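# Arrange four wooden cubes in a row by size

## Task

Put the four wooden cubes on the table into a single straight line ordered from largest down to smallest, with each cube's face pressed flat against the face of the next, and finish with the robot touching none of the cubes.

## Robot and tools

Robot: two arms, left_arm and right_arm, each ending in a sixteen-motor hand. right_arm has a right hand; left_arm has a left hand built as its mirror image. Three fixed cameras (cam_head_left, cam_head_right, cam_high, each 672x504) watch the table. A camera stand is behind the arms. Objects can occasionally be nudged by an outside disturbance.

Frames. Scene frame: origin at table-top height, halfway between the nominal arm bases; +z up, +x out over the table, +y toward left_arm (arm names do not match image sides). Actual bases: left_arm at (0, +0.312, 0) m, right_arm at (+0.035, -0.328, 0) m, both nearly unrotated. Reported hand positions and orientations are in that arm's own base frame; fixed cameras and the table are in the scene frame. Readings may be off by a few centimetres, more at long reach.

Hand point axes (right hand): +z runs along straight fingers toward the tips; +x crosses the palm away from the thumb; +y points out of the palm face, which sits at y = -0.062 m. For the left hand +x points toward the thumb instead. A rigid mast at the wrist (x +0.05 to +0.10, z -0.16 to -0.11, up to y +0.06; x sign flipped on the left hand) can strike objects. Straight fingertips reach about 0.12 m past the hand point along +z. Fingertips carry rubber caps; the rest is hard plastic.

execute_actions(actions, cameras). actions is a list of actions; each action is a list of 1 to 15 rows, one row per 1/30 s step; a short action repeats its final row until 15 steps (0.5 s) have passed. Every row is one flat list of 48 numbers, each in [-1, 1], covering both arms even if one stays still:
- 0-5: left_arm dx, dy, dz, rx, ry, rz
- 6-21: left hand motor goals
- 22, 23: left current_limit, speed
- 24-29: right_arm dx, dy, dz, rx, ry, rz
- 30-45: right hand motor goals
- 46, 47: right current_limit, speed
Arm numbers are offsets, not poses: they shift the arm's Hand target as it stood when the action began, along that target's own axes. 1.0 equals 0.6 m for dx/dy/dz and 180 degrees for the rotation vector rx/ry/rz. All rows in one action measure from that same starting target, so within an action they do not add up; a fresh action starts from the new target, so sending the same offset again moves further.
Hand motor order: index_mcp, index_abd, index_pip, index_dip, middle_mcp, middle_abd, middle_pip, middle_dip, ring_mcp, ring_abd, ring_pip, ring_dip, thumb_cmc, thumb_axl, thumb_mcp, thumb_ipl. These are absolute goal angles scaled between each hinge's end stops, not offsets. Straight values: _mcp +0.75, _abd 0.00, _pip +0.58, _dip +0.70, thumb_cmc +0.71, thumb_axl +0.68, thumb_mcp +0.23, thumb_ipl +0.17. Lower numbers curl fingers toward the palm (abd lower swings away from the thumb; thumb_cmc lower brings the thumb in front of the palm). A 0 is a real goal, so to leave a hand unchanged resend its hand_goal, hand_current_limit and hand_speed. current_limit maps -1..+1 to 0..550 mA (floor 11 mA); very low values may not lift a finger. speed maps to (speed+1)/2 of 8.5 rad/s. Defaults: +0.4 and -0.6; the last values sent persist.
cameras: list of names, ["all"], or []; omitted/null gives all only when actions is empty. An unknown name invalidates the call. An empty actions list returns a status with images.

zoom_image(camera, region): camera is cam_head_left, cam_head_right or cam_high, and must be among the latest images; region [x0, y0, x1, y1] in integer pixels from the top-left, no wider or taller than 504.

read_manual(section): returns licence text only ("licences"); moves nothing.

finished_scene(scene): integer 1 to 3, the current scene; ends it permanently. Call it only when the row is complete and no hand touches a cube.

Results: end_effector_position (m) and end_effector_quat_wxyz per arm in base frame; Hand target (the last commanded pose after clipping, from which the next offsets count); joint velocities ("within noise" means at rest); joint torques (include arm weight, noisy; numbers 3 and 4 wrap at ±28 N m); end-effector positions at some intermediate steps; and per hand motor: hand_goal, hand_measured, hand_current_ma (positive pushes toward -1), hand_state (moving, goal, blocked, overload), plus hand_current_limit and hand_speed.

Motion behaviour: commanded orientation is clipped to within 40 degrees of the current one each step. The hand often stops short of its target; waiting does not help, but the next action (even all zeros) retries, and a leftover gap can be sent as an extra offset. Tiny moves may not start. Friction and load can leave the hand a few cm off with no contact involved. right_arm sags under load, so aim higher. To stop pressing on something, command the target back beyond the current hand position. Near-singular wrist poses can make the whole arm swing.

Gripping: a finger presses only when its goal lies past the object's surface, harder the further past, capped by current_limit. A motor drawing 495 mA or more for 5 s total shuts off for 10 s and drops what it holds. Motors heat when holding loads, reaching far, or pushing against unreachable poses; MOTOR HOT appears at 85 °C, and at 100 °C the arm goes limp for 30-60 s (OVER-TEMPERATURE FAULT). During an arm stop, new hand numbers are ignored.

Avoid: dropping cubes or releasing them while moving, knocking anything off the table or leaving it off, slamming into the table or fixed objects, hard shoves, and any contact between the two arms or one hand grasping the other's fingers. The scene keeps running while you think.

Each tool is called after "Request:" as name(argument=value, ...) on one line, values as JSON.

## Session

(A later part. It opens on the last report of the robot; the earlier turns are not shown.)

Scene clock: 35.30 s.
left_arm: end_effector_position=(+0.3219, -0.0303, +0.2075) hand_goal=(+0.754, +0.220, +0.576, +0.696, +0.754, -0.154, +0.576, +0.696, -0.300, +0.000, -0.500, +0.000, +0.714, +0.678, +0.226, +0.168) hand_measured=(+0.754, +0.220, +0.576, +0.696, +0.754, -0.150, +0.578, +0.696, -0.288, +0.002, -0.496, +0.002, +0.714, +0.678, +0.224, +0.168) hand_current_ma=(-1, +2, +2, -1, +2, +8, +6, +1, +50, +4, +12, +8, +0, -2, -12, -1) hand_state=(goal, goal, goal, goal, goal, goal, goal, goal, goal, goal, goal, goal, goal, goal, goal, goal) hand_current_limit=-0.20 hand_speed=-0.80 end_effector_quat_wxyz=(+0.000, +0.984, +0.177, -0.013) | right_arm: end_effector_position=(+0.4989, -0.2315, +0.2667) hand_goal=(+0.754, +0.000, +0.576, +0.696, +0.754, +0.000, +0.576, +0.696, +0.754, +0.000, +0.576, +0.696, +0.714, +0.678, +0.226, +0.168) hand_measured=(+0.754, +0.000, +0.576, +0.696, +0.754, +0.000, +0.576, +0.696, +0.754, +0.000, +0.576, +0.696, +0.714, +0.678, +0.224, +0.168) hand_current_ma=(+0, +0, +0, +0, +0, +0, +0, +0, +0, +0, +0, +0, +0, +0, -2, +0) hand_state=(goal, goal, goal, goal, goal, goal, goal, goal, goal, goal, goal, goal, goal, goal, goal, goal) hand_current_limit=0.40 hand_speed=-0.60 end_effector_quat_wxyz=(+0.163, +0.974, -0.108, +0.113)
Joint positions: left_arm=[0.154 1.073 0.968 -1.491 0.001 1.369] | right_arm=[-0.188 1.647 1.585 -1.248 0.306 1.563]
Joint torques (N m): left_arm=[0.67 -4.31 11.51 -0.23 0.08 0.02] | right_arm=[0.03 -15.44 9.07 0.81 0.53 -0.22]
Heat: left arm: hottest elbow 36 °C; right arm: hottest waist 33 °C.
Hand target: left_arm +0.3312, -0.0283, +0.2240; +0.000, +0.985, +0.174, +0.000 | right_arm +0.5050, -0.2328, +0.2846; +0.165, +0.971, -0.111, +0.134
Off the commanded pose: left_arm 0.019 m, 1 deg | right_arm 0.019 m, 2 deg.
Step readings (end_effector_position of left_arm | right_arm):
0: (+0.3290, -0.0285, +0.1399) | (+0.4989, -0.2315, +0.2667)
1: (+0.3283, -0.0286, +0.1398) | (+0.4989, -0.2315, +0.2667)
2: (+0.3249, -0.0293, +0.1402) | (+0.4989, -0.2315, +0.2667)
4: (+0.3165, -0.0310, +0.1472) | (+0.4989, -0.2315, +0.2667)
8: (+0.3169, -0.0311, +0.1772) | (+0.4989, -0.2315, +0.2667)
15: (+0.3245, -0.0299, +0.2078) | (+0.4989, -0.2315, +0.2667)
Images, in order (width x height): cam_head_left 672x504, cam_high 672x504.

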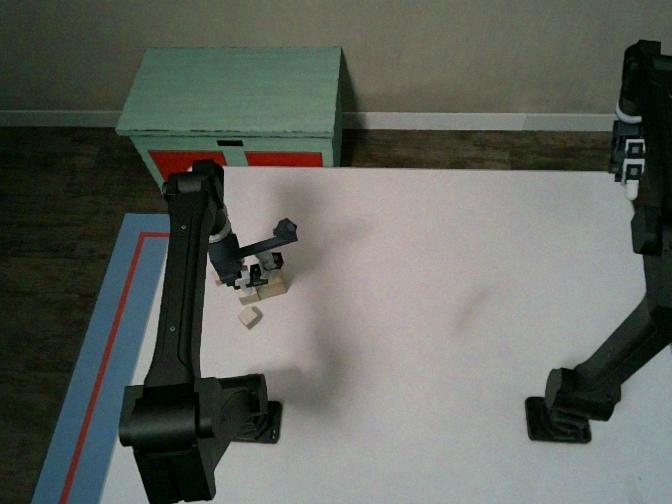

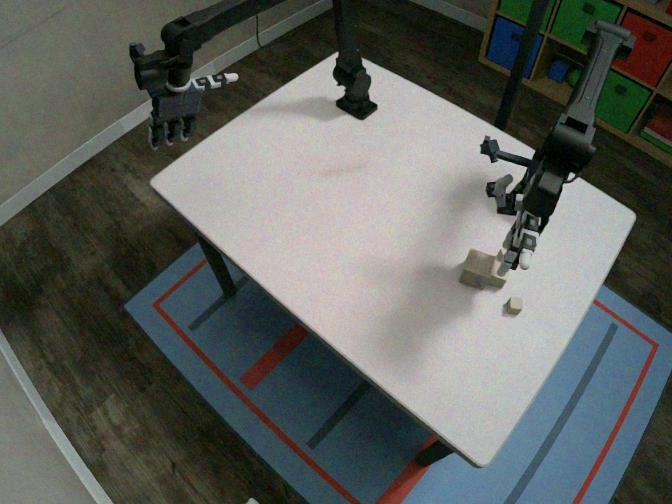

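Request:
execute_actions(actions=[[[-0.0141,0,0.06,0,0,0,0.754,0.175,0.576,0.696,0.754,-0.175,0.576,0.696,-0.3,0,-0.5,0,0.714,0.678,0.226,0.168,-0.2,-0.8,0,0,0,0,0,0,0.754,0,0.576,0.696,0.754,0,0.576,0.696,0.754,0,0.576,0.696,0.714,0.678,0.226,0.168,0.4,-0.6]],[[0,0,0.05,0,0,0,0.754,0.175,0.576,0.696,0.754,-0.175,0.576,0.696,-0.3,0,-0.5,0,0.714,0.678,0.226,0.168,-0.2,-0.8,0,0,0,0,0,0,0.754,0,0.576,0.696,0.754,0,0.576,0.696,0.754,0,0.576,0.696,0.714,0.678,0.226,0.168,0.4,-0.6]]], cameras=["cam_high","cam_head_left"])

Request:
zoom_image(camera="cam_high", region=[455, 235, 525, 305])

Request:
zoom_image(camera="cam_head_left", region=[210, 250, 290, 330])

Scene clock: 37.50 s.
left_arm: end_effector_position=(+0.3232, -0.0301, +0.1653) hand_goal=(+0.754, +0.176, +0.576, +0.696, +0.754, -0.174, +0.576, +0.696, -0.300, +0.000, -0.500, +0.000, +0.714, +0.678, +0.226, +0.168) hand_measured=(+0.754, +0.178, +0.576, +0.696, +0.754, -0.170, +0.578, +0.696, -0.288, +0.002, -0.496, +0.002, +0.714, +0.678, +0.224, +0.168) hand_current_ma=(-1, +5, +2, -1, +2, +11, +6, +1, +50, +4, +12, +8, +0, -2, -12, -1) hand_state=(goal, goal, goal, goal, goal, goal, goal, goal, goal, goal, goal, goal, goal, goal, goal, goal) hand_current_limit=-0.20 hand_speed=-0.80 end_effector_quat_wxyz=(+0.000, +0.984, +0.177, +0.004) | right_arm: end_effector_position=(+0.4989, -0.2315, +0.2667) hand_goal=(+0.754, +0.000, +0.576, +0.696, +0.754, +0.000, +0.576, +0.696, +0.754, +0.000, +0.576, +0.696, +0.714, +0.678, +0.226, +0.168) hand_measured=(+0.754, +0.000, +0.576, +0.696, +0.754, +0.000, +0.576, +0.696, +0.754, +0.000, +0.576, +0.696, +0.714, +0.678, +0.224, +0.168) hand_current_ma=(+0, +0, +0, +0, +0, +0, +0, +0, +0, +0, +0, +0, +0, +0, -2, +0) hand_state=(goal, goal, goal, goal, goal, goal, goal, goal, goal, goal, goal, goal, goal, goal, goal, goal) hand_current_limit=0.40 hand_speed=-0.60 end_effector_quat_wxyz=(+0.163, +0.974, -0.108, +0.113)
Joint positions: left_arm=[0.154 1.073 0.853 -1.343 0.001 1.369] | right_arm=[-0.188 1.647 1.585 -1.248 0.306 1.563]
Joint torques (N m): left_arm=[0.09 -3.6 7.35 1.03 0.07 -0.04] | right_arm=[0.79 -15.03 9.36 0.75 0.49 -0.24]
Heat: left arm: hottest elbow 36 °C; right arm: hottest waist 33 °C.
Hand target: left_arm +0.3233, -0.0311, +0.1579; +0.000, +0.985, +0.174, +0.000 | right_arm +0.5050, -0.2328, +0.2846; +0.165, +0.971, -0.111, +0.134
Off the commanded pose: left_arm 0.007 m, 1 deg | right_arm 0.019 m, 2 deg.
Step readings (end_effector_position of left_arm | right_arm):
0: (+0.3219, -0.0303, +0.2074) | (+0.4989, -0.2315, +0.2667)
1: (+0.3219, -0.0303, +0.2074) | (+0.4989, -0.2315, +0.2667)
2: (+0.3222, -0.0303, +0.2075) | (+0.4989, -0.2315, +0.2667)
4: (+0.3250, -0.0298, +0.2066) | (+0.4989, -0.2315, +0.2667)
8: (+0.3256, -0.0297, +0.1969) | (+0.4989, -0.2315, +0.2667)
15: (+0.3235, -0.0301, +0.1906) | (+0.4989, -0.2315, +0.2667)
16: (+0.3237, -0.0300, +0.1904) | (+0.4989, -0.2315, +0.2667)
17: (+0.3247, -0.0299, +0.1887) | (+0.4989, -0.2315, +0.2667)
19: (+0.3260, -0.0297, +0.1826) | (+0.4989, -0.2315, +0.2667)
23: (+0.3209, -0.0305, +0.1675) | (+0.4989, -0.2315, +0.2667)
30: (+0.3228, -0.0302, +0.1652) | (+0.4989, -0.2315, +0.2667)
Images, in order (width x height): cam_head_left 672x504, cam_high 672x504.

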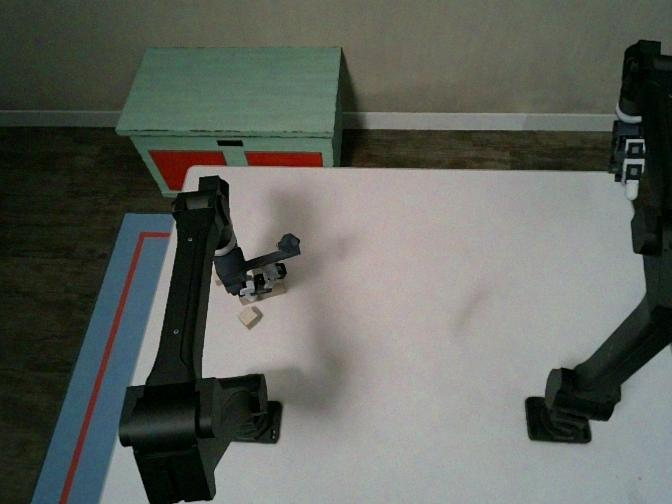

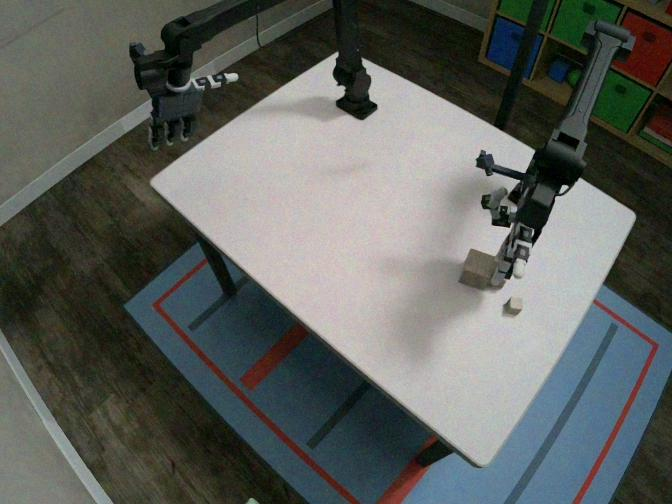

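Scaled by 7.200 from the camera's 672x504 image, which has a finer 960x720 frame.

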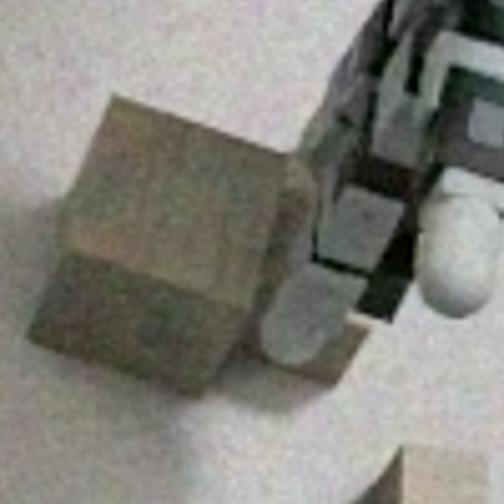

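Scaled by 6.300 from the camera's 672x504 image, which has a finer 960x720 frame.

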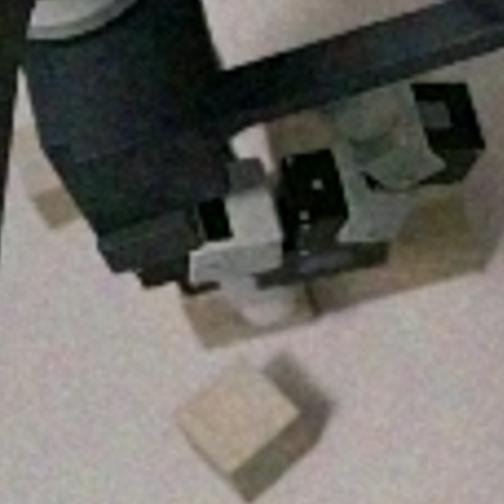

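Request:
execute_actions(actions=[[[-0.004,-0.004,0.015,0,0,0,0.754,0.175,0.576,0.696,0.754,-0.175,0.576,0.696,-0.3,0,-0.5,0,0.714,0.678,0.226,0.168,-0.2,-0.8,0,0,0,0,0,0,0.754,0,0.576,0.696,0.754,0,0.576,0.696,0.754,0,0.576,0.696,0.714,0.678,0.226,0.168,0.4,-0.6]],[[0,0,0.02,0,0,0,0.754,0.175,0.576,0.696,0.754,-0.175,0.576,0.696,-0.3,0,-0.5,0,0.714,0.678,0.226,0.168,-0.2,-0.8,0,0,0,0,0,0,0.754,0,0.576,0.696,0.754,0,0.576,0.696,0.754,0,0.576,0.696,0.714,0.678,0.226,0.168,0.4,-0.6]]], cameras=["cam_high","cam_head_left"])

Request:
zoom_image(camera="cam_head_left", region=[220, 260, 280, 320])

Request:
zoom_image(camera="cam_high", region=[465, 255, 515, 305])

Scene clock: 39.23 s.
left_arm: end_effector_position=(+0.3212, -0.0304, +0.1472) hand_goal=(+0.754, +0.176, +0.576, +0.696, +0.754, -0.174, +0.576, +0.696, -0.300, +0.000, -0.500, +0.000, +0.714, +0.678, +0.226, +0.168) hand_measured=(+0.754, +0.178, +0.576, +0.696, +0.754, -0.170, +0.578, +0.696, -0.288, +0.002, -0.496, +0.002, +0.714, +0.678, +0.224, +0.168) hand_current_ma=(-1, +5, +2, -1, +2, +11, +6, +1, +50, +4, +12, +8, +0, -2, -12, -1) hand_state=(goal, goal, goal, goal, goal, goal, goal, goal, goal, goal, goal, goal, goal, goal, goal, goal) hand_current_limit=-0.20 hand_speed=-0.80 end_effector_quat_wxyz=(+0.000, +0.984, +0.177, +0.009) | right_arm: end_effector_position=(+0.4989, -0.2315, +0.2667) hand_goal=(+0.754, +0.000, +0.576, +0.696, +0.754, +0.000, +0.576, +0.696, +0.754, +0.000, +0.576, +0.696, +0.714, +0.678, +0.226, +0.168) hand_measured=(+0.754, +0.000, +0.576, +0.696, +0.754, +0.000, +0.576, +0.696, +0.754, +0.000, +0.576, +0.696, +0.714, +0.678, +0.224, +0.168) hand_current_ma=(+0, +0, +0, +0, +0, +0, +0, +0, +0, +0, +0, +0, +0, +0, -2, +0) hand_state=(goal, goal, goal, goal, goal, goal, goal, goal, goal, goal, goal, goal, goal, goal, goal, goal) hand_current_limit=0.40 hand_speed=-0.60 end_effector_quat_wxyz=(+0.163, +0.974, -0.108, +0.113)
Joint positions: left_arm=[0.154 1.074 0.804 -1.283 0.001 1.369] | right_arm=[-0.188 1.647 1.585 -1.248 0.306 1.563]
Joint torques (N m): left_arm=[0.79 -2.9 7.12 1.14 0.07 0.03] | right_arm=[0.5 -15.15 9.29 0.62 0.52 -0.3]
Heat: left arm: hottest elbow 36 °C; right arm: hottest waist 33 °C.
Hand target: left_arm +0.3203, -0.0297, +0.1370; +0.000, +0.985, +0.174, +0.000 | right_arm +0.5050, -0.2328, +0.2846; +0.165, +0.971, -0.111, +0.134
Off the commanded pose: left_arm 0.010 m, 1 deg | right_arm 0.019 m, 2 deg.
Step readings (end_effector_position of left_arm | right_arm):
0: (+0.3232, -0.0301, +0.1653) | (+0.4989, -0.2315, +0.2667)
1: (+0.3233, -0.0301, +0.1653) | (+0.4989, -0.2315, +0.2667)
2: (+0.3233, -0.0301, +0.1648) | (+0.4989, -0.2315, +0.2667)
4: (+0.3236, -0.0301, +0.1628) | (+0.4989, -0.2315, +0.2667)
8: (+0.3210, -0.0305, +0.1576) | (+0.4989, -0.2315, +0.2667)
15: (+0.3210, -0.0305, +0.1565) | (+0.4989, -0.2315, +0.2667)
16: (+0.3211, -0.0304, +0.1564) | (+0.4989, -0.2315, +0.2667)
17: (+0.3215, -0.0304, +0.1559) | (+0.4989, -0.2315, +0.2667)
19: (+0.3222, -0.0303, +0.1536) | (+0.4989, -0.2315, +0.2667)
23: (+0.3203, -0.0306, +0.1483) | (+0.4989, -0.2315, +0.2667)
30: (+0.3210, -0.0305, +0.1471) | (+0.4989, -0.2315, +0.2667)
Images, in order (width x height): cam_head_left 672x504, cam_high 672x504.

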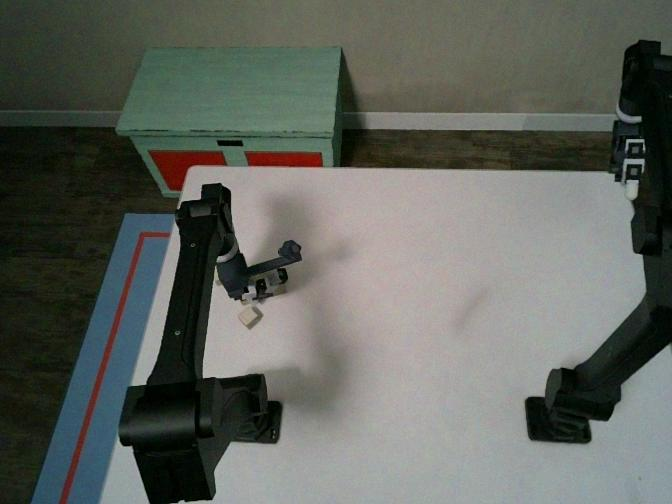

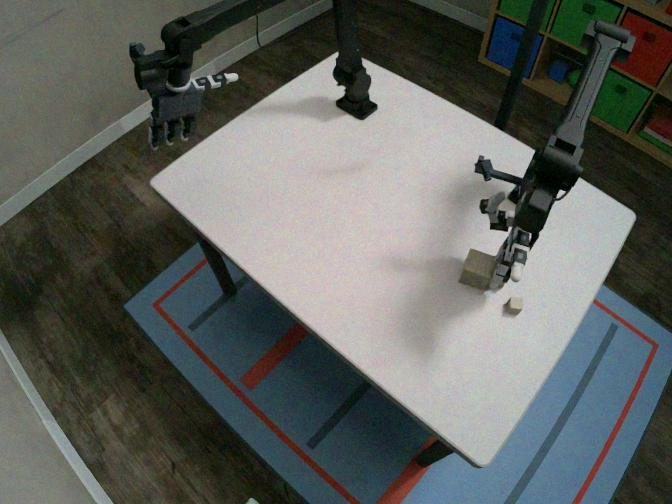

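Scaled by 8.400 from the camera's 672x504 image, which has a finer 960x720 frame.

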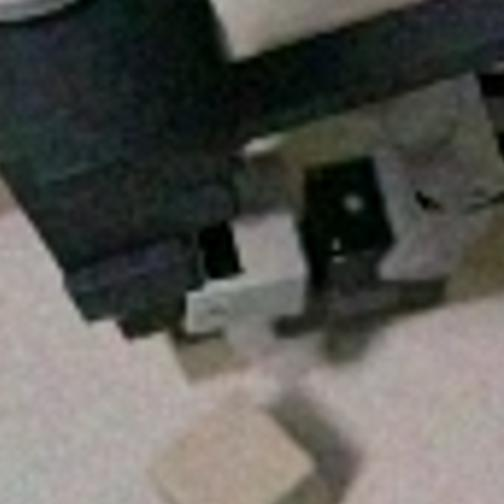

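Scaled by 10.080 from the camera's 672x504 image, which has a finer 960x720 frame.

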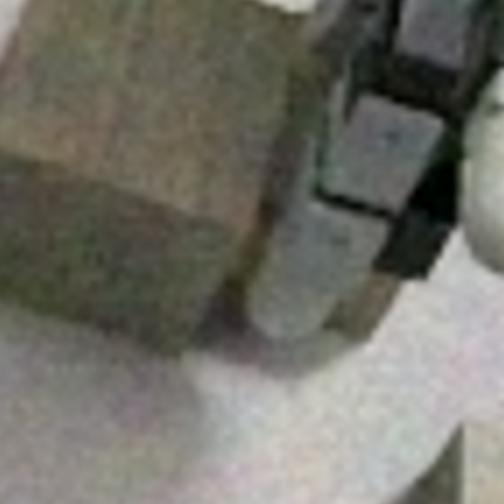

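Request:
execute_actions(actions=[[[0,0,0.004,0,0,0,0.754,0.09,0.576,0.696,0.754,-0.09,0.576,0.696,-0.3,0,-0.5,0,0.714,0.678,0.226,0.168,-0.2,-0.85,0,0,0,0,0,0,0.754,0,0.576,0.696,0.754,0,0.576,0.696,0.754,0,0.576,0.696,0.714,0.678,0.226,0.168,0.4,-0.6]],[[0,0,0,0,0,0,0.754,0.03,0.576,0.696,0.754,-0.03,0.576,0.696,-0.3,0,-0.5,0,0.714,0.678,0.226,0.168,-0.2,-0.85,0,0,0,0,0,0,0.754,0,0.576,0.696,0.754,0,0.576,0.696,0.754,0,0.576,0.696,0.714,0.678,0.226,0.168,0.4,-0.6]]], cameras=["cam_high","cam_head_left"])

Request:
zoom_image(camera="cam_high", region=[465, 255, 515, 305])

Scene clock: 40.60 s.
left_arm: end_effector_position=(+0.3218, -0.0303, +0.1468) hand_goal=(+0.754, +0.030, +0.576, +0.696, +0.754, -0.030, +0.576, +0.696, -0.300, +0.000, -0.500, +0.000, +0.714, +0.678, +0.226, +0.168) hand_measured=(+0.754, +0.104, +0.576, +0.696, +0.754, -0.110, +0.578, +0.696, -0.288, +0.002, -0.496, +0.002, +0.714, +0.678, +0.224, +0.168) hand_current_ma=(-1, +220, +2, -1, +1, -220, +5, +1, +50, +4, +12, +8, +0, -2, -12, -1) hand_state=(goal, blocked, goal, goal, goal, blocked, goal, goal, goal, goal, goal, goal, goal, goal, goal, goal) hand_current_limit=-0.20 hand_speed=-0.85 end_effector_quat_wxyz=(+0.001, +0.984, +0.177, +0.010) | right_arm: end_effector_position=(+0.4989, -0.2315, +0.2667) hand_goal=(+0.754, +0.000, +0.576, +0.696, +0.754, +0.000, +0.576, +0.696, +0.754, +0.000, +0.576, +0.696, +0.714, +0.678, +0.226, +0.168) hand_measured=(+0.754, +0.000, +0.576, +0.696, +0.754, +0.000, +0.576, +0.696, +0.754, +0.000, +0.576, +0.696, +0.714, +0.678, +0.224, +0.168) hand_current_ma=(+0, +0, +0, +0, +0, +0, +0, +0, +0, +0, +0, +0, +0, +0, -2, +0) hand_state=(goal, goal, goal, goal, goal, goal, goal, goal, goal, goal, goal, goal, goal, goal, goal, goal) hand_current_limit=0.40 hand_speed=-0.60 end_effector_quat_wxyz=(+0.163, +0.974, -0.108, +0.113)
Joint positions: left_arm=[0.154 1.075 0.803 -1.28 0.001 1.369] | right_arm=[-0.188 1.647 1.585 -1.248 0.306 1.563]
Joint torques (N m): left_arm=[0.85 -2.9 6.83 1.31 0.06 0.04] | right_arm=[0.73 -14.92 9.32 0.77 0.48 -0.26]
Heat: left arm: hottest elbow 36 °C; right arm: hottest waist 33 °C.
Hand target: left_arm +0.3203, -0.0297, +0.1346; +0.000, +0.985, +0.174, +0.000 | right_arm +0.5050, -0.2328, +0.2846; +0.165, +0.971, -0.111, +0.134
Off the commanded pose: left_arm 0.012 m, 1 deg | right_arm 0.019 m, 2 deg.
Step readings (end_effector_position of left_arm | right_arm):
0: (+0.3212, -0.0304, +0.1472) | (+0.4989, -0.2315, +0.2667)
1: (+0.3212, -0.0304, +0.1472) | (+0.4989, -0.2315, +0.2667)
2: (+0.3214, -0.0304, +0.1472) | (+0.4989, -0.2315, +0.2667)
4: (+0.3217, -0.0304, +0.1472) | (+0.4989, -0.2315, +0.2667)
8: (+0.3216, -0.0304, +0.1467) | (+0.4989, -0.2315, +0.2667)
15: (+0.3218, -0.0303, +0.1468) | (+0.4989, -0.2315, +0.2667)
16: (+0.3218, -0.0303, +0.1468) | (+0.4989, -0.2315, +0.2667)
17: (+0.3218, -0.0303, +0.1468) | (+0.4989, -0.2315, +0.2667)
19: (+0.3218, -0.0303, +0.1468) | (+0.4989, -0.2315, +0.2667)
23: (+0.3218, -0.0303, +0.1468) | (+0.4989, -0.2315, +0.2667)
30: (+0.3218, -0.0303, +0.1468) | (+0.4989, -0.2315, +0.2667)
Images, in order (width x height): cam_head_left 672x504, cam_high 672x504.

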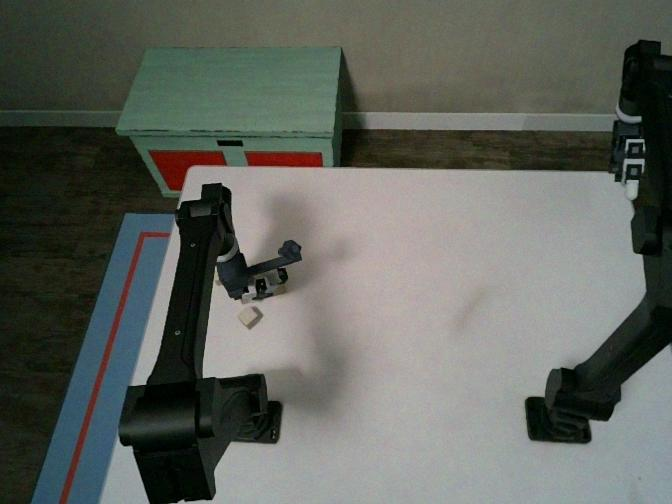

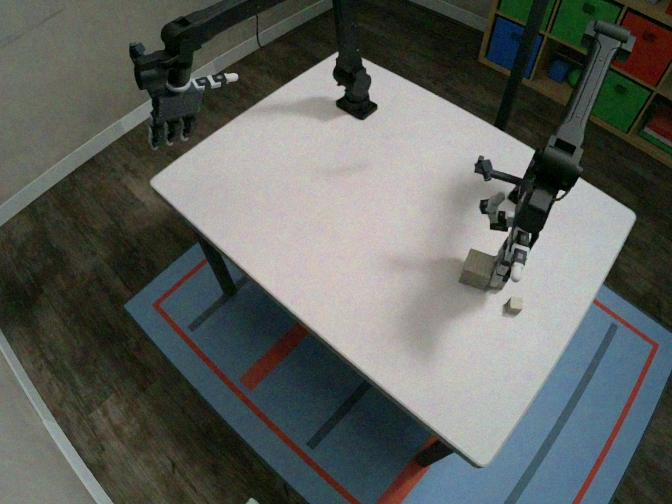

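Scaled by 10.080 from the camera's 672x504 image, which has a finer 960x720 frame.

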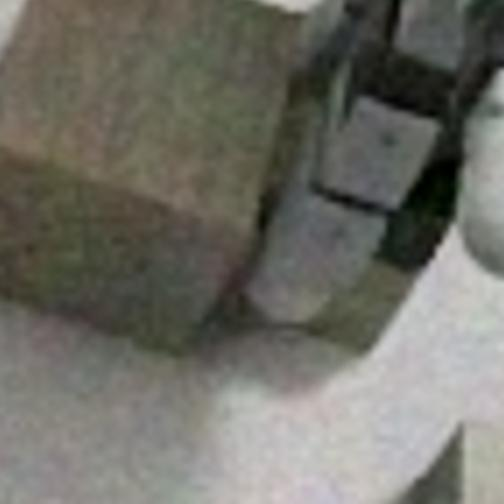

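Request:
execute_actions(actions=[[[0.02,0.004,-0.004,0,0,0,0.754,0.03,0.576,0.696,0.754,-0.03,0.576,0.696,-0.3,0,-0.5,0,0.714,0.678,0.226,0.168,-0.2,-0.85,0,0,0,0,0,0,0.754,0,0.576,0.696,0.754,0,0.576,0.696,0.754,0,0.576,0.696,0.714,0.678,0.226,0.168,0.4,-0.6]]], cameras=["cam_high"])

Request:
zoom_image(camera="cam_high", region=[465, 255, 515, 305])

Scene clock: 41.50 s.
left_arm: end_effector_position=(+0.3220, -0.0303, +0.1439) hand_goal=(+0.754, +0.030, +0.576, +0.696, +0.754, -0.030, +0.576, +0.696, -0.300, +0.000, -0.500, +0.000, +0.714, +0.678, +0.226, +0.168) hand_measured=(+0.754, +0.100, +0.576, +0.696, +0.754, -0.110, +0.578, +0.696, -0.288, +0.002, -0.496, +0.002, +0.714, +0.678, +0.224, +0.168) hand_current_ma=(-1, +220, +2, -1, +1, -220, +5, +1, +50, +4, +12, +8, +0, -2, -12, -1) hand_state=(goal, blocked, goal, goal, goal, blocked, goal, goal, goal, goal, goal, goal, goal, goal, goal, goal) hand_current_limit=-0.20 hand_speed=-0.85 end_effector_quat_wxyz=(+0.000, +0.984, +0.177, +0.005) | right_arm: end_effector_position=(+0.4989, -0.2315, +0.2667) hand_goal=(+0.754, +0.000, +0.576, +0.696, +0.754, +0.000, +0.576, +0.696, +0.754, +0.000, +0.576, +0.696, +0.714, +0.678, +0.226, +0.168) hand_measured=(+0.754, +0.000, +0.576, +0.696, +0.754, +0.000, +0.576, +0.696, +0.754, +0.000, +0.576, +0.696, +0.714, +0.678, +0.224, +0.168) hand_current_ma=(+0, +0, +0, +0, +0, +0, +0, +0, +0, +0, +0, +0, +0, +0, -2, +0) hand_state=(goal, goal, goal, goal, goal, goal, goal, goal, goal, goal, goal, goal, goal, goal, goal, goal) hand_current_limit=0.40 hand_speed=-0.60 end_effector_quat_wxyz=(+0.163, +0.974, -0.108, +0.113)
Joint positions: left_arm=[0.154 1.085 0.803 -1.279 0.001 1.369] | right_arm=[-0.188 1.647 1.585 -1.248 0.306 1.563]
Joint torques (N m): left_arm=[0.85 -1.32 9.06 1.43 0.07 0.03] | right_arm=[0.62 -15.44 9.32 0.7 0.44 -0.23]
Heat: left arm: hottest elbow 36 °C; right arm: hottest waist 33 °C.
Hand target: left_arm +0.3323, -0.0278, +0.1370; +0.000, +0.985, +0.174, +0.000 | right_arm +0.5050, -0.2328, +0.2846; +0.165, +0.971, -0.111, +0.134
Off the commanded pose: left_arm 0.013 m, 1 deg | right_arm 0.019 m, 2 deg.
Step readings (end_effector_position of left_arm | right_arm):
0: (+0.3218, -0.0303, +0.1468) | (+0.4989, -0.2315, +0.2667)
1: (+0.3218, -0.0303, +0.1468) | (+0.4989, -0.2315, +0.2667)
2: (+0.3218, -0.0303, +0.1464) | (+0.4989, -0.2315, +0.2667)
4: (+0.3219, -0.0303, +0.1453) | (+0.4989, -0.2315, +0.2667)
8: (+0.3220, -0.0303, +0.1441) | (+0.4989, -0.2315, +0.2667)
15: (+0.3220, -0.0303, +0.1439) | (+0.4989, -0.2315, +0.2667)
Images, in order (width x height): cam_high 672x504.

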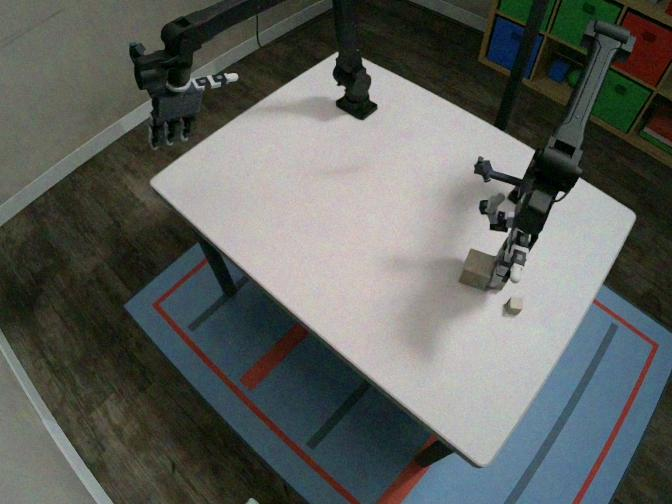

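Scaled by 10.080 from the camera's 672x504 image, which has a finer 960x720 frame.

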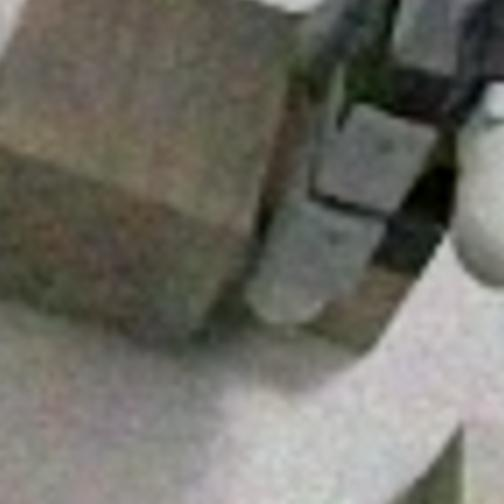

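Request:
execute_actions(actions=[[[0.015,0.002,-0.012,0,0,0,0.754,0.03,0.576,0.696,0.754,-0.03,0.576,0.696,-0.3,0,-0.5,0,0.714,0.678,0.226,0.168,-0.2,-0.85,0,0,0,0,0,0,0.754,0,0.576,0.696,0.754,0,0.576,0.696,0.754,0,0.576,0.696,0.714,0.678,0.226,0.168,0.4,-0.6]]], cameras=["cam_high"])

Request:
zoom_image(camera="cam_high", region=[465, 255, 515, 305])

Scene clock: 47.00 s.
left_arm: end_effector_position=(+0.3280, -0.0295, +0.1421) hand_goal=(+0.754, +0.030, +0.576, +0.696, +0.754, -0.030, +0.576, +0.696, -0.300, +0.000, -0.500, +0.000, +0.714, +0.678, +0.226, +0.168) hand_measured=(+0.756, +0.060, +0.576, +0.696, +0.758, -0.162, +0.578, +0.696, -0.288, +0.002, -0.496, +0.002, +0.714, +0.678, +0.224, +0.168) hand_current_ma=(+7, +104, +3, -1, +13, -220, +5, +1, +50, +4, +12, +8, +0, -2, -12, -1) hand_state=(goal, blocked, goal, goal, goal, blocked, goal, goal, goal, goal, goal, goal, goal, goal, goal, goal) hand_current_limit=-0.20 hand_speed=-0.85 end_effector_quat_wxyz=(+0.000, +0.984, +0.176, -0.001) | right_arm: end_effector_position=(+0.4989, -0.2315, +0.2667) hand_goal=(+0.754, +0.000, +0.576, +0.696, +0.754, +0.000, +0.576, +0.696, +0.754, +0.000, +0.576, +0.696, +0.714, +0.678, +0.226, +0.168) hand_measured=(+0.754, +0.000, +0.576, +0.696, +0.754, +0.000, +0.576, +0.696, +0.754, +0.000, +0.576, +0.696, +0.714, +0.678, +0.224, +0.168) hand_current_ma=(+0, +0, +0, +0, +0, +0, +0, +0, +0, +0, +0, +0, +0, +0, -2, +0) hand_state=(goal, goal, goal, goal, goal, goal, goal, goal, goal, goal, goal, goal, goal, goal, goal, goal) hand_current_limit=0.40 hand_speed=-0.60 end_effector_quat_wxyz=(+0.163, +0.974, -0.108, +0.113)
Joint positions: left_arm=[0.154 1.113 0.82 -1.279 0.001 1.371] | right_arm=[-0.188 1.647 1.585 -1.248 0.306 1.563]
Joint torques (N m): left_arm=[0.97 -2.2 10.32 0.77 0.05 0.02] | right_arm=[0.85 -14.68 9.14 0.8 0.49 -0.24]
Heat: left arm: hottest elbow 36 °C; right arm: hottest elbow 34 °C.
Hand target: left_arm +0.3411, -0.0259, +0.1440; +0.000, +0.985, +0.174, +0.000 | right_arm +0.5050, -0.2328, +0.2846; +0.165, +0.971, -0.111, +0.134
Off the commanded pose: left_arm 0.014 m, 0 deg | right_arm 0.019 m, 2 deg.
Step readings (end_effector_position of left_arm | right_arm):
0: (+0.3220, -0.0303, +0.1439) | (+0.4989, -0.2315, +0.2667)
1: (+0.3221, -0.0303, +0.1441) | (+0.4989, -0.2315, +0.2667)
2: (+0.3227, -0.0302, +0.1442) | (+0.4989, -0.2315, +0.2667)
4: (+0.3242, -0.0300, +0.1440) | (+0.4989, -0.2315, +0.2667)
8: (+0.3275, -0.0295, +0.1431) | (+0.4989, -0.2315, +0.2667)
15: (+0.3280, -0.0295, +0.1421) | (+0.4989, -0.2315, +0.2667)
Images, in order (width x height): cam_high 672x504.

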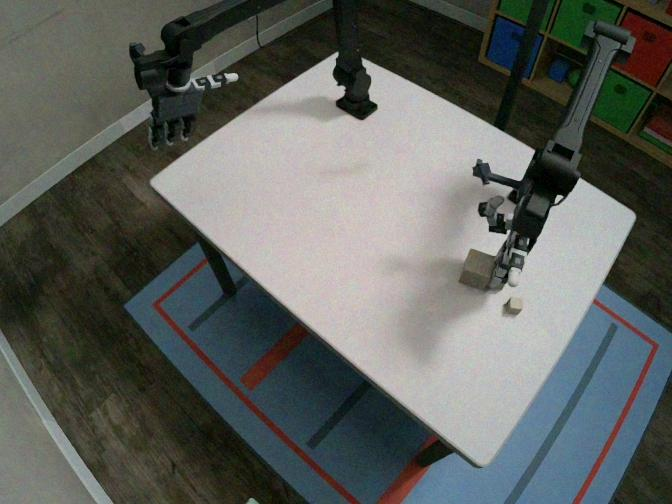

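Scaled by 10.080 from the camera's 672x504 image, which has a finer 960x720 frame.

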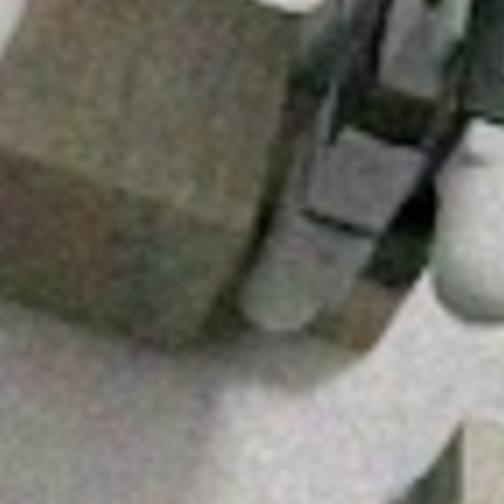

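Request:
execute_actions(actions=[[[0,0,0,0,0,0,0.754,0.14,0.576,0.696,0.754,-0.09,0.576,0.696,-0.3,0,-0.5,0,0.714,0.678,0.226,0.168,-0.2,-0.9,0,0,0,0,0,0,0.754,0,0.576,0.696,0.754,0,0.576,0.696,0.754,0,0.576,0.696,0.714,0.678,0.226,0.168,0.4,-0.6]]], cameras=["cam_high"])

Request:
zoom_image(camera="cam_high", region=[465, 255, 515, 305])

Scene clock: 47.90 s.
left_arm: end_effector_position=(+0.3281, -0.0295, +0.1385) hand_goal=(+0.754, +0.140, +0.576, +0.696, +0.754, -0.090, +0.576, +0.696, -0.300, +0.000, -0.500, +0.000, +0.714, +0.678, +0.226, +0.168) hand_measured=(+0.756, +0.136, +0.576, +0.696, +0.758, -0.154, +0.578, +0.696, -0.288, +0.002, -0.496, +0.002, +0.714, +0.678, +0.224, +0.168) hand_current_ma=(+4, -14, +3, -1, +14, -220, +5, +1, +50, +4, +12, +8, +0, -2, -12, -1) hand_state=(goal, goal, goal, goal, goal, blocked, goal, goal, goal, goal, goal, goal, goal, goal, goal, goal) hand_current_limit=-0.20 hand_speed=-0.90 end_effector_quat_wxyz=(+0.000, +0.984, +0.176, -0.007) | right_arm: end_effector_position=(+0.4989, -0.2315, +0.2667) hand_goal=(+0.754, +0.000, +0.576, +0.696, +0.754, +0.000, +0.576, +0.696, +0.754, +0.000, +0.576, +0.696, +0.714, +0.678, +0.226, +0.168) hand_measured=(+0.754, +0.000, +0.576, +0.696, +0.754, +0.000, +0.576, +0.696, +0.754, +0.000, +0.576, +0.696, +0.714, +0.678, +0.224, +0.168) hand_current_ma=(+0, +0, +0, +0, +0, +0, +0, +0, +0, +0, +0, +0, +0, +0, -2, +0) hand_state=(goal, goal, goal, goal, goal, goal, goal, goal, goal, goal, goal, goal, goal, goal, goal, goal) hand_current_limit=0.40 hand_speed=-0.60 end_effector_quat_wxyz=(+0.163, +0.974, -0.108, +0.113)
Joint positions: left_arm=[0.154 1.125 0.82 -1.279 0.001 1.371] | right_arm=[-0.188 1.647 1.585 -1.248 0.306 1.563]
Joint torques (N m): left_arm=[0.91 -3.14 10.28 0.72 0.05 0.03] | right_arm=[0.97 -14.97 9.2 0.83 0.49 -0.18]
Heat: left arm: hottest elbow 36 °C; right arm: hottest elbow 34 °C.
Hand target: left_arm +0.3411, -0.0259, +0.1441; +0.000, +0.985, +0.174, +0.000 | right_arm +0.5050, -0.2328, +0.2846; +0.165, +0.971, -0.111, +0.134
Off the commanded pose: left_arm 0.015 m, 1 deg | right_arm 0.019 m, 2 deg.
Step readings (end_effector_position of left_arm | right_arm):
0: (+0.3280, -0.0295, +0.1421) | (+0.4989, -0.2315, +0.2667)
1: (+0.3280, -0.0295, +0.1421) | (+0.4989, -0.2315, +0.2667)
2: (+0.3280, -0.0295, +0.1421) | (+0.4989, -0.2315, +0.2667)
4: (+0.3280, -0.0295, +0.1421) | (+0.4989, -0.2315, +0.2667)
8: (+0.3280, -0.0295, +0.1399) | (+0.4989, -0.2315, +0.2667)
15: (+0.3281, -0.0295, +0.1385) | (+0.4989, -0.2315, +0.2667)
Images, in order (width x height): cam_high 672x504.

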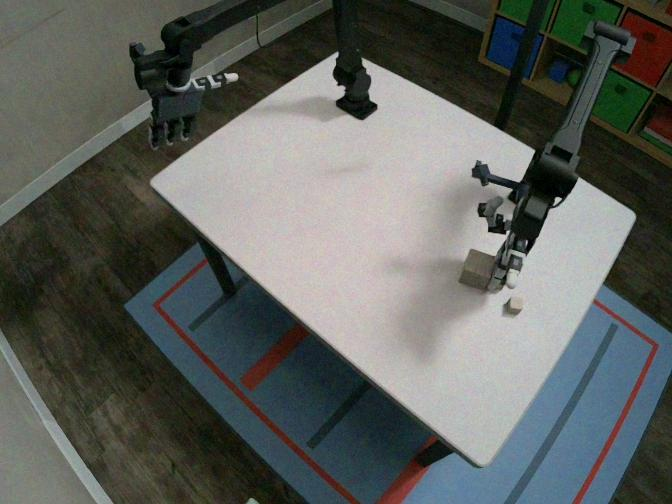

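Scaled by 10.080 from the camera's 672x504 image, which has a finer 960x720 frame.

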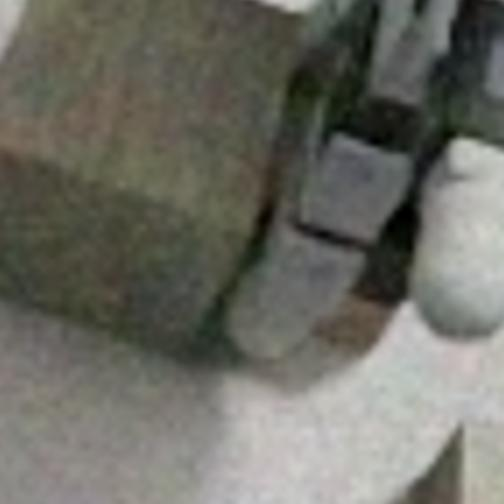

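Request:
execute_actions(actions=[[[0,0,-0.018,0,0,0,0.754,0.14,0.576,0.696,0.754,-0.09,0.576,0.696,-0.3,0,-0.5,0,0.714,0.678,0.226,0.168,-0.2,-0.9,0,0,0,0,0,0,0.754,0,0.576,0.696,0.754,0,0.576,0.696,0.754,0,0.576,0.696,0.714,0.678,0.226,0.168,0.4,-0.6]]], cameras=["cam_high"])

Request:
zoom_image(camera="cam_high", region=[465, 255, 515, 305])

Scene clock: 50.90 s.
left_arm: end_effector_position=(+0.3255, -0.0299, +0.1387) hand_goal=(+0.754, +0.140, +0.576, +0.696, +0.754, -0.090, +0.576, +0.696, -0.300, +0.000, -0.500, +0.000, +0.714, +0.678, +0.226, +0.168) hand_measured=(+0.756, +0.142, +0.576, +0.696, +0.756, -0.106, +0.578, +0.696, -0.288, +0.002, -0.496, +0.002, +0.714, +0.678, +0.224, +0.168) hand_current_ma=(+4, +7, +3, -1, +4, -51, +5, +1, +50, +4, +12, +8, +0, -2, -12, -1) hand_state=(goal, goal, goal, goal, goal, goal, goal, goal, goal, goal, goal, goal, goal, goal, goal, goal) hand_current_limit=-0.20 hand_speed=-0.90 end_effector_quat_wxyz=(+0.000, +0.984, +0.176, -0.013) | right_arm: end_effector_position=(+0.4989, -0.2315, +0.2667) hand_goal=(+0.754, +0.000, +0.576, +0.696, +0.754, +0.000, +0.576, +0.696, +0.754, +0.000, +0.576, +0.696, +0.714, +0.678, +0.226, +0.168) hand_measured=(+0.754, +0.000, +0.576, +0.696, +0.754, +0.000, +0.576, +0.696, +0.754, +0.000, +0.576, +0.696, +0.714, +0.678, +0.224, +0.168) hand_current_ma=(+0, +0, +0, +0, +0, +0, +0, +0, +0, +0, +0, +0, +0, +0, -2, +0) hand_state=(goal, goal, goal, goal, goal, goal, goal, goal, goal, goal, goal, goal, goal, goal, goal, goal) hand_current_limit=0.40 hand_speed=-0.60 end_effector_quat_wxyz=(+0.163, +0.974, -0.108, +0.113)
Joint positions: left_arm=[0.154 1.125 0.821 -1.292 0.001 1.371] | right_arm=[-0.188 1.647 1.585 -1.248 0.306 1.563]
Joint torques (N m): left_arm=[0.79 -3.9 11.77 -0.13 0.06 0.02] | right_arm=[0.15 -14.45 9.36 0.76 0.51 -0.24]
Heat: left arm: hottest elbow 37 °C; right arm: hottest shoulder 34 °C.
Hand target: left_arm +0.3412, -0.0259, +0.1550; +0.000, +0.985, +0.174, +0.000 | right_arm +0.5050, -0.2328, +0.2846; +0.165, +0.971, -0.111, +0.134
Off the commanded pose: left_arm 0.023 m, 1 deg | right_arm 0.019 m, 2 deg.
Step readings (end_effector_position of left_arm | right_arm):
0: (+0.3281, -0.0295, +0.1385) | (+0.4989, -0.2315, +0.2667)
1: (+0.3281, -0.0295, +0.1385) | (+0.4989, -0.2315, +0.2667)
2: (+0.3279, -0.0295, +0.1385) | (+0.4989, -0.2315, +0.2667)
4: (+0.3268, -0.0297, +0.1383) | (+0.4989, -0.2315, +0.2667)
8: (+0.3253, -0.0299, +0.1381) | (+0.4989, -0.2315, +0.2667)
15: (+0.3255, -0.0299, +0.1387) | (+0.4989, -0.2315, +0.2667)
Images, in order (width x height): cam_high 672x504.

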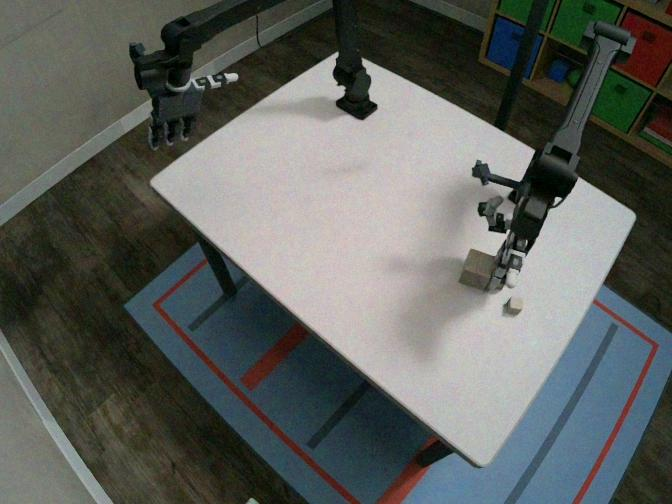

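Scaled by 10.080 from the camera's 672x504 image, which has a finer 960x720 frame.

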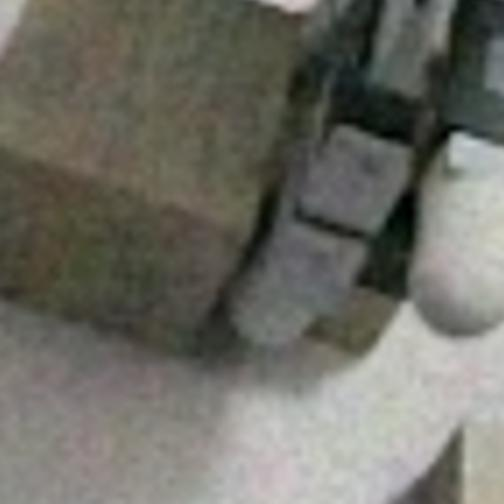

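Request:
execute_actions(actions=[[[0,0,-0.012,0,0,0,0.754,0.16,0.576,0.696,0.754,-0.09,0.576,0.696,-0.3,0,-0.5,0,0.714,0.678,0.226,0.168,-0.2,-0.9,0,0,0,0,0,0,0.754,0,0.576,0.696,0.754,0,0.576,0.696,0.754,0,0.576,0.696,0.714,0.678,0.226,0.168,0.4,-0.6]]], cameras=["cam_high"])

Request:
zoom_image(camera="cam_high", region=[465, 255, 515, 305])

Scene clock: 51.77 s.
left_arm: end_effector_position=(+0.3266, -0.0297, +0.1450) hand_goal=(+0.754, +0.160, +0.576, +0.696, +0.754, -0.090, +0.576, +0.696, -0.300, +0.000, -0.500, +0.000, +0.714, +0.678, +0.226, +0.168) hand_measured=(+0.756, +0.156, +0.576, +0.696, +0.756, -0.096, +0.578, +0.696, -0.288, +0.002, -0.496, +0.002, +0.714, +0.678, +0.224, +0.168) hand_current_ma=(+3, -13, +3, -1, +3, -16, +5, +1, +50, +4, +12, +8, +0, -2, -12, -1) hand_state=(goal, goal, goal, goal, goal, goal, goal, goal, goal, goal, goal, goal, goal, goal, goal, goal) hand_current_limit=-0.20 hand_speed=-0.90 end_effector_quat_wxyz=(+0.000, +0.984, +0.176, -0.014) | right_arm: end_effector_position=(+0.4989, -0.2315, +0.2667) hand_goal=(+0.754, +0.000, +0.576, +0.696, +0.754, +0.000, +0.576, +0.696, +0.754, +0.000, +0.576, +0.696, +0.714, +0.678, +0.226, +0.168) hand_measured=(+0.754, +0.000, +0.576, +0.696, +0.754, +0.000, +0.576, +0.696, +0.754, +0.000, +0.576, +0.696, +0.714, +0.678, +0.224, +0.168) hand_current_ma=(+0, +0, +0, +0, +0, +0, +0, +0, +0, +0, +0, +0, +0, +0, -2, +0) hand_state=(goal, goal, goal, goal, goal, goal, goal, goal, goal, goal, goal, goal, goal, goal, goal, goal) hand_current_limit=0.40 hand_speed=-0.60 end_effector_quat_wxyz=(+0.163, +0.974, -0.108, +0.113)
Joint positions: left_arm=[0.154 1.125 0.839 -1.313 0.001 1.371] | right_arm=[-0.188 1.647 1.585 -1.248 0.306 1.563]
Joint torques (N m): left_arm=[0.91 -4.37 11.64 -0.13 0.07 0.02] | right_arm=[0.62 -14.68 9.17 0.66 0.47 -0.21]
Heat: left arm: hottest elbow 37 °C; right arm: hottest shoulder 34 °C.
Hand target: left_arm +0.3412, -0.0259, +0.1621; +0.000, +0.985, +0.174, +0.000 | right_arm +0.5050, -0.2328, +0.2846; +0.165, +0.971, -0.111, +0.134
Off the commanded pose: left_arm 0.023 m, 2 deg | right_arm 0.019 m, 2 deg.
Step readings (end_effector_position of left_arm | right_arm):
0: (+0.3255, -0.0299, +0.1387) | (+0.4989, -0.2315, +0.2667)
1: (+0.3254, -0.0299, +0.1387) | (+0.4989, -0.2315, +0.2667)
2: (+0.3252, -0.0299, +0.1389) | (+0.4989, -0.2315, +0.2667)
4: (+0.3251, -0.0299, +0.1404) | (+0.4989, -0.2315, +0.2667)
8: (+0.3265, -0.0297, +0.1439) | (+0.4989, -0.2315, +0.2667)
15: (+0.3267, -0.0297, +0.1450) | (+0.4989, -0.2315, +0.2667)
Images, in order (width x height): cam_high 672x504.

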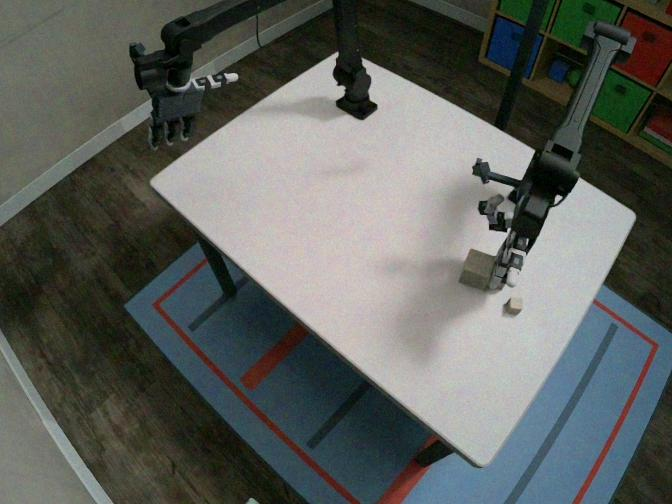

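Scaled by 10.080 from the camera's 672x504 image, which has a finer 960x720 frame.

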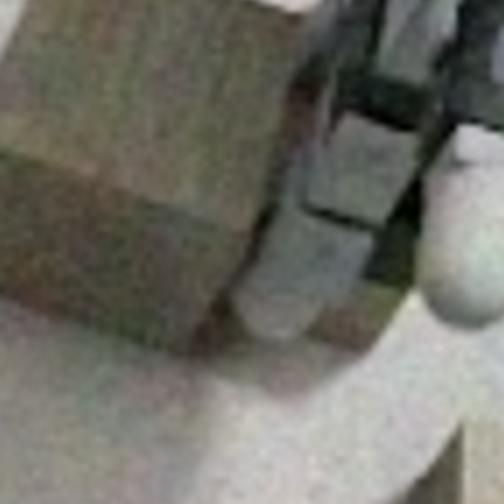

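Request:
execute_actions(actions=[[[0.01,0.002,0.0,0,0,0,0.754,0.16,0.576,0.696,0.754,-0.09,0.576,0.696,-0.3,0,-0.5,0,0.714,0.678,0.226,0.168,-0.2,-0.9,0,0,0,0,0,0,0.754,0,0.576,0.696,0.754,0,0.576,0.696,0.754,0,0.576,0.696,0.714,0.678,0.226,0.168,0.4,-0.6]]], cameras=["cam_high"])

Request:
zoom_image(camera="cam_high", region=[465, 255, 515, 305])

Scene clock: 52.63 s.
left_arm: end_effector_position=(+0.3311, -0.0290, +0.1485) hand_goal=(+0.754, +0.160, +0.576, +0.696, +0.754, -0.090, +0.576, +0.696, -0.300, +0.000, -0.500, +0.000, +0.714, +0.678, +0.226, +0.168) hand_measured=(+0.756, +0.156, +0.576, +0.696, +0.756, -0.096, +0.578, +0.696, -0.288, +0.002, -0.496, +0.002, +0.714, +0.678, +0.224, +0.168) hand_current_ma=(+3, -13, +3, -1, +3, -16, +5, +1, +50, +4, +12, +8, +0, -2, -12, -1) hand_state=(goal, goal, goal, goal, goal, goal, goal, goal, goal, goal, goal, goal, goal, goal, goal, goal) hand_current_limit=-0.20 hand_speed=-0.90 end_effector_quat_wxyz=(+0.000, +0.984, +0.176, -0.011) | right_arm: end_effector_position=(+0.4989, -0.2315, +0.2667) hand_goal=(+0.754, +0.000, +0.576, +0.696, +0.754, +0.000, +0.576, +0.696, +0.754, +0.000, +0.576, +0.696, +0.714, +0.678, +0.226, +0.168) hand_measured=(+0.754, +0.000, +0.576, +0.696, +0.754, +0.000, +0.576, +0.696, +0.754, +0.000, +0.576, +0.696, +0.714, +0.678, +0.224, +0.168) hand_current_ma=(+0, +0, +0, +0, +0, +0, +0, +0, +0, +0, +0, +0, +0, +0, -2, +0) hand_state=(goal, goal, goal, goal, goal, goal, goal, goal, goal, goal, goal, goal, goal, goal, goal, goal) hand_current_limit=0.40 hand_speed=-0.60 end_effector_quat_wxyz=(+0.163, +0.974, -0.108, +0.113)
Joint positions: left_arm=[0.154 1.13 0.851 -1.313 0.001 1.371] | right_arm=[-0.188 1.647 1.585 -1.248 0.306 1.563]
Joint torques (N m): left_arm=[0.97 -3.66 11.77 0.08 0.06 0.02] | right_arm=[0.62 -14.74 9.21 0.69 0.5 -0.25]
Heat: left arm: hottest elbow 37 °C; right arm: hottest shoulder 34 °C.
Hand target: left_arm +0.3472, -0.0250, +0.1622; +0.000, +0.985, +0.174, +0.000 | right_arm +0.5050, -0.2328, +0.2846; +0.165, +0.971, -0.111, +0.134
Off the commanded pose: left_arm 0.021 m, 1 deg | right_arm 0.019 m, 2 deg.
Step readings (end_effector_position of left_arm | right_arm):
0: (+0.3266, -0.0297, +0.1450) | (+0.4989, -0.2315, +0.2667)
1: (+0.3266, -0.0297, +0.1450) | (+0.4989, -0.2315, +0.2667)
2: (+0.3268, -0.0297, +0.1451) | (+0.4989, -0.2315, +0.2667)
4: (+0.3274, -0.0296, +0.1459) | (+0.4989, -0.2315, +0.2667)
8: (+0.3301, -0.0291, +0.1483) | (+0.4989, -0.2315, +0.2667)
15: (+0.3311, -0.0290, +0.1485) | (+0.4989, -0.2315, +0.2667)
Images, in order (width x height): cam_high 672x504.

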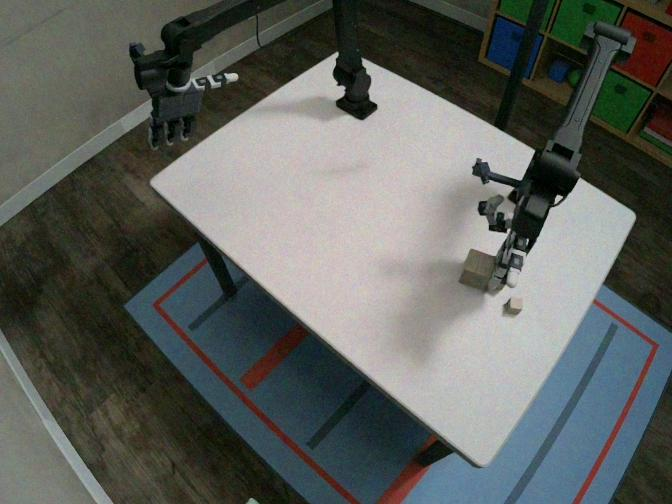

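Scaled by 10.080 from the camera's 672x504 image, which has a finer 960x720 frame.

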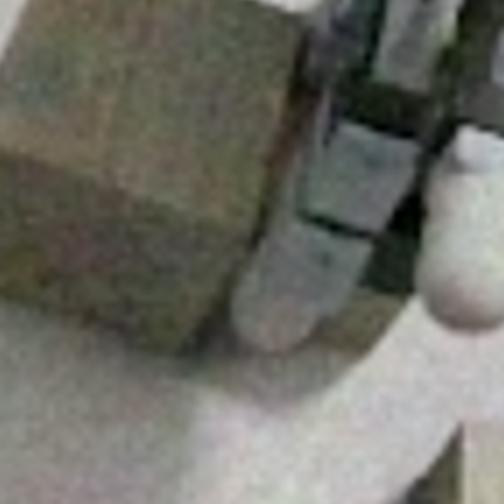

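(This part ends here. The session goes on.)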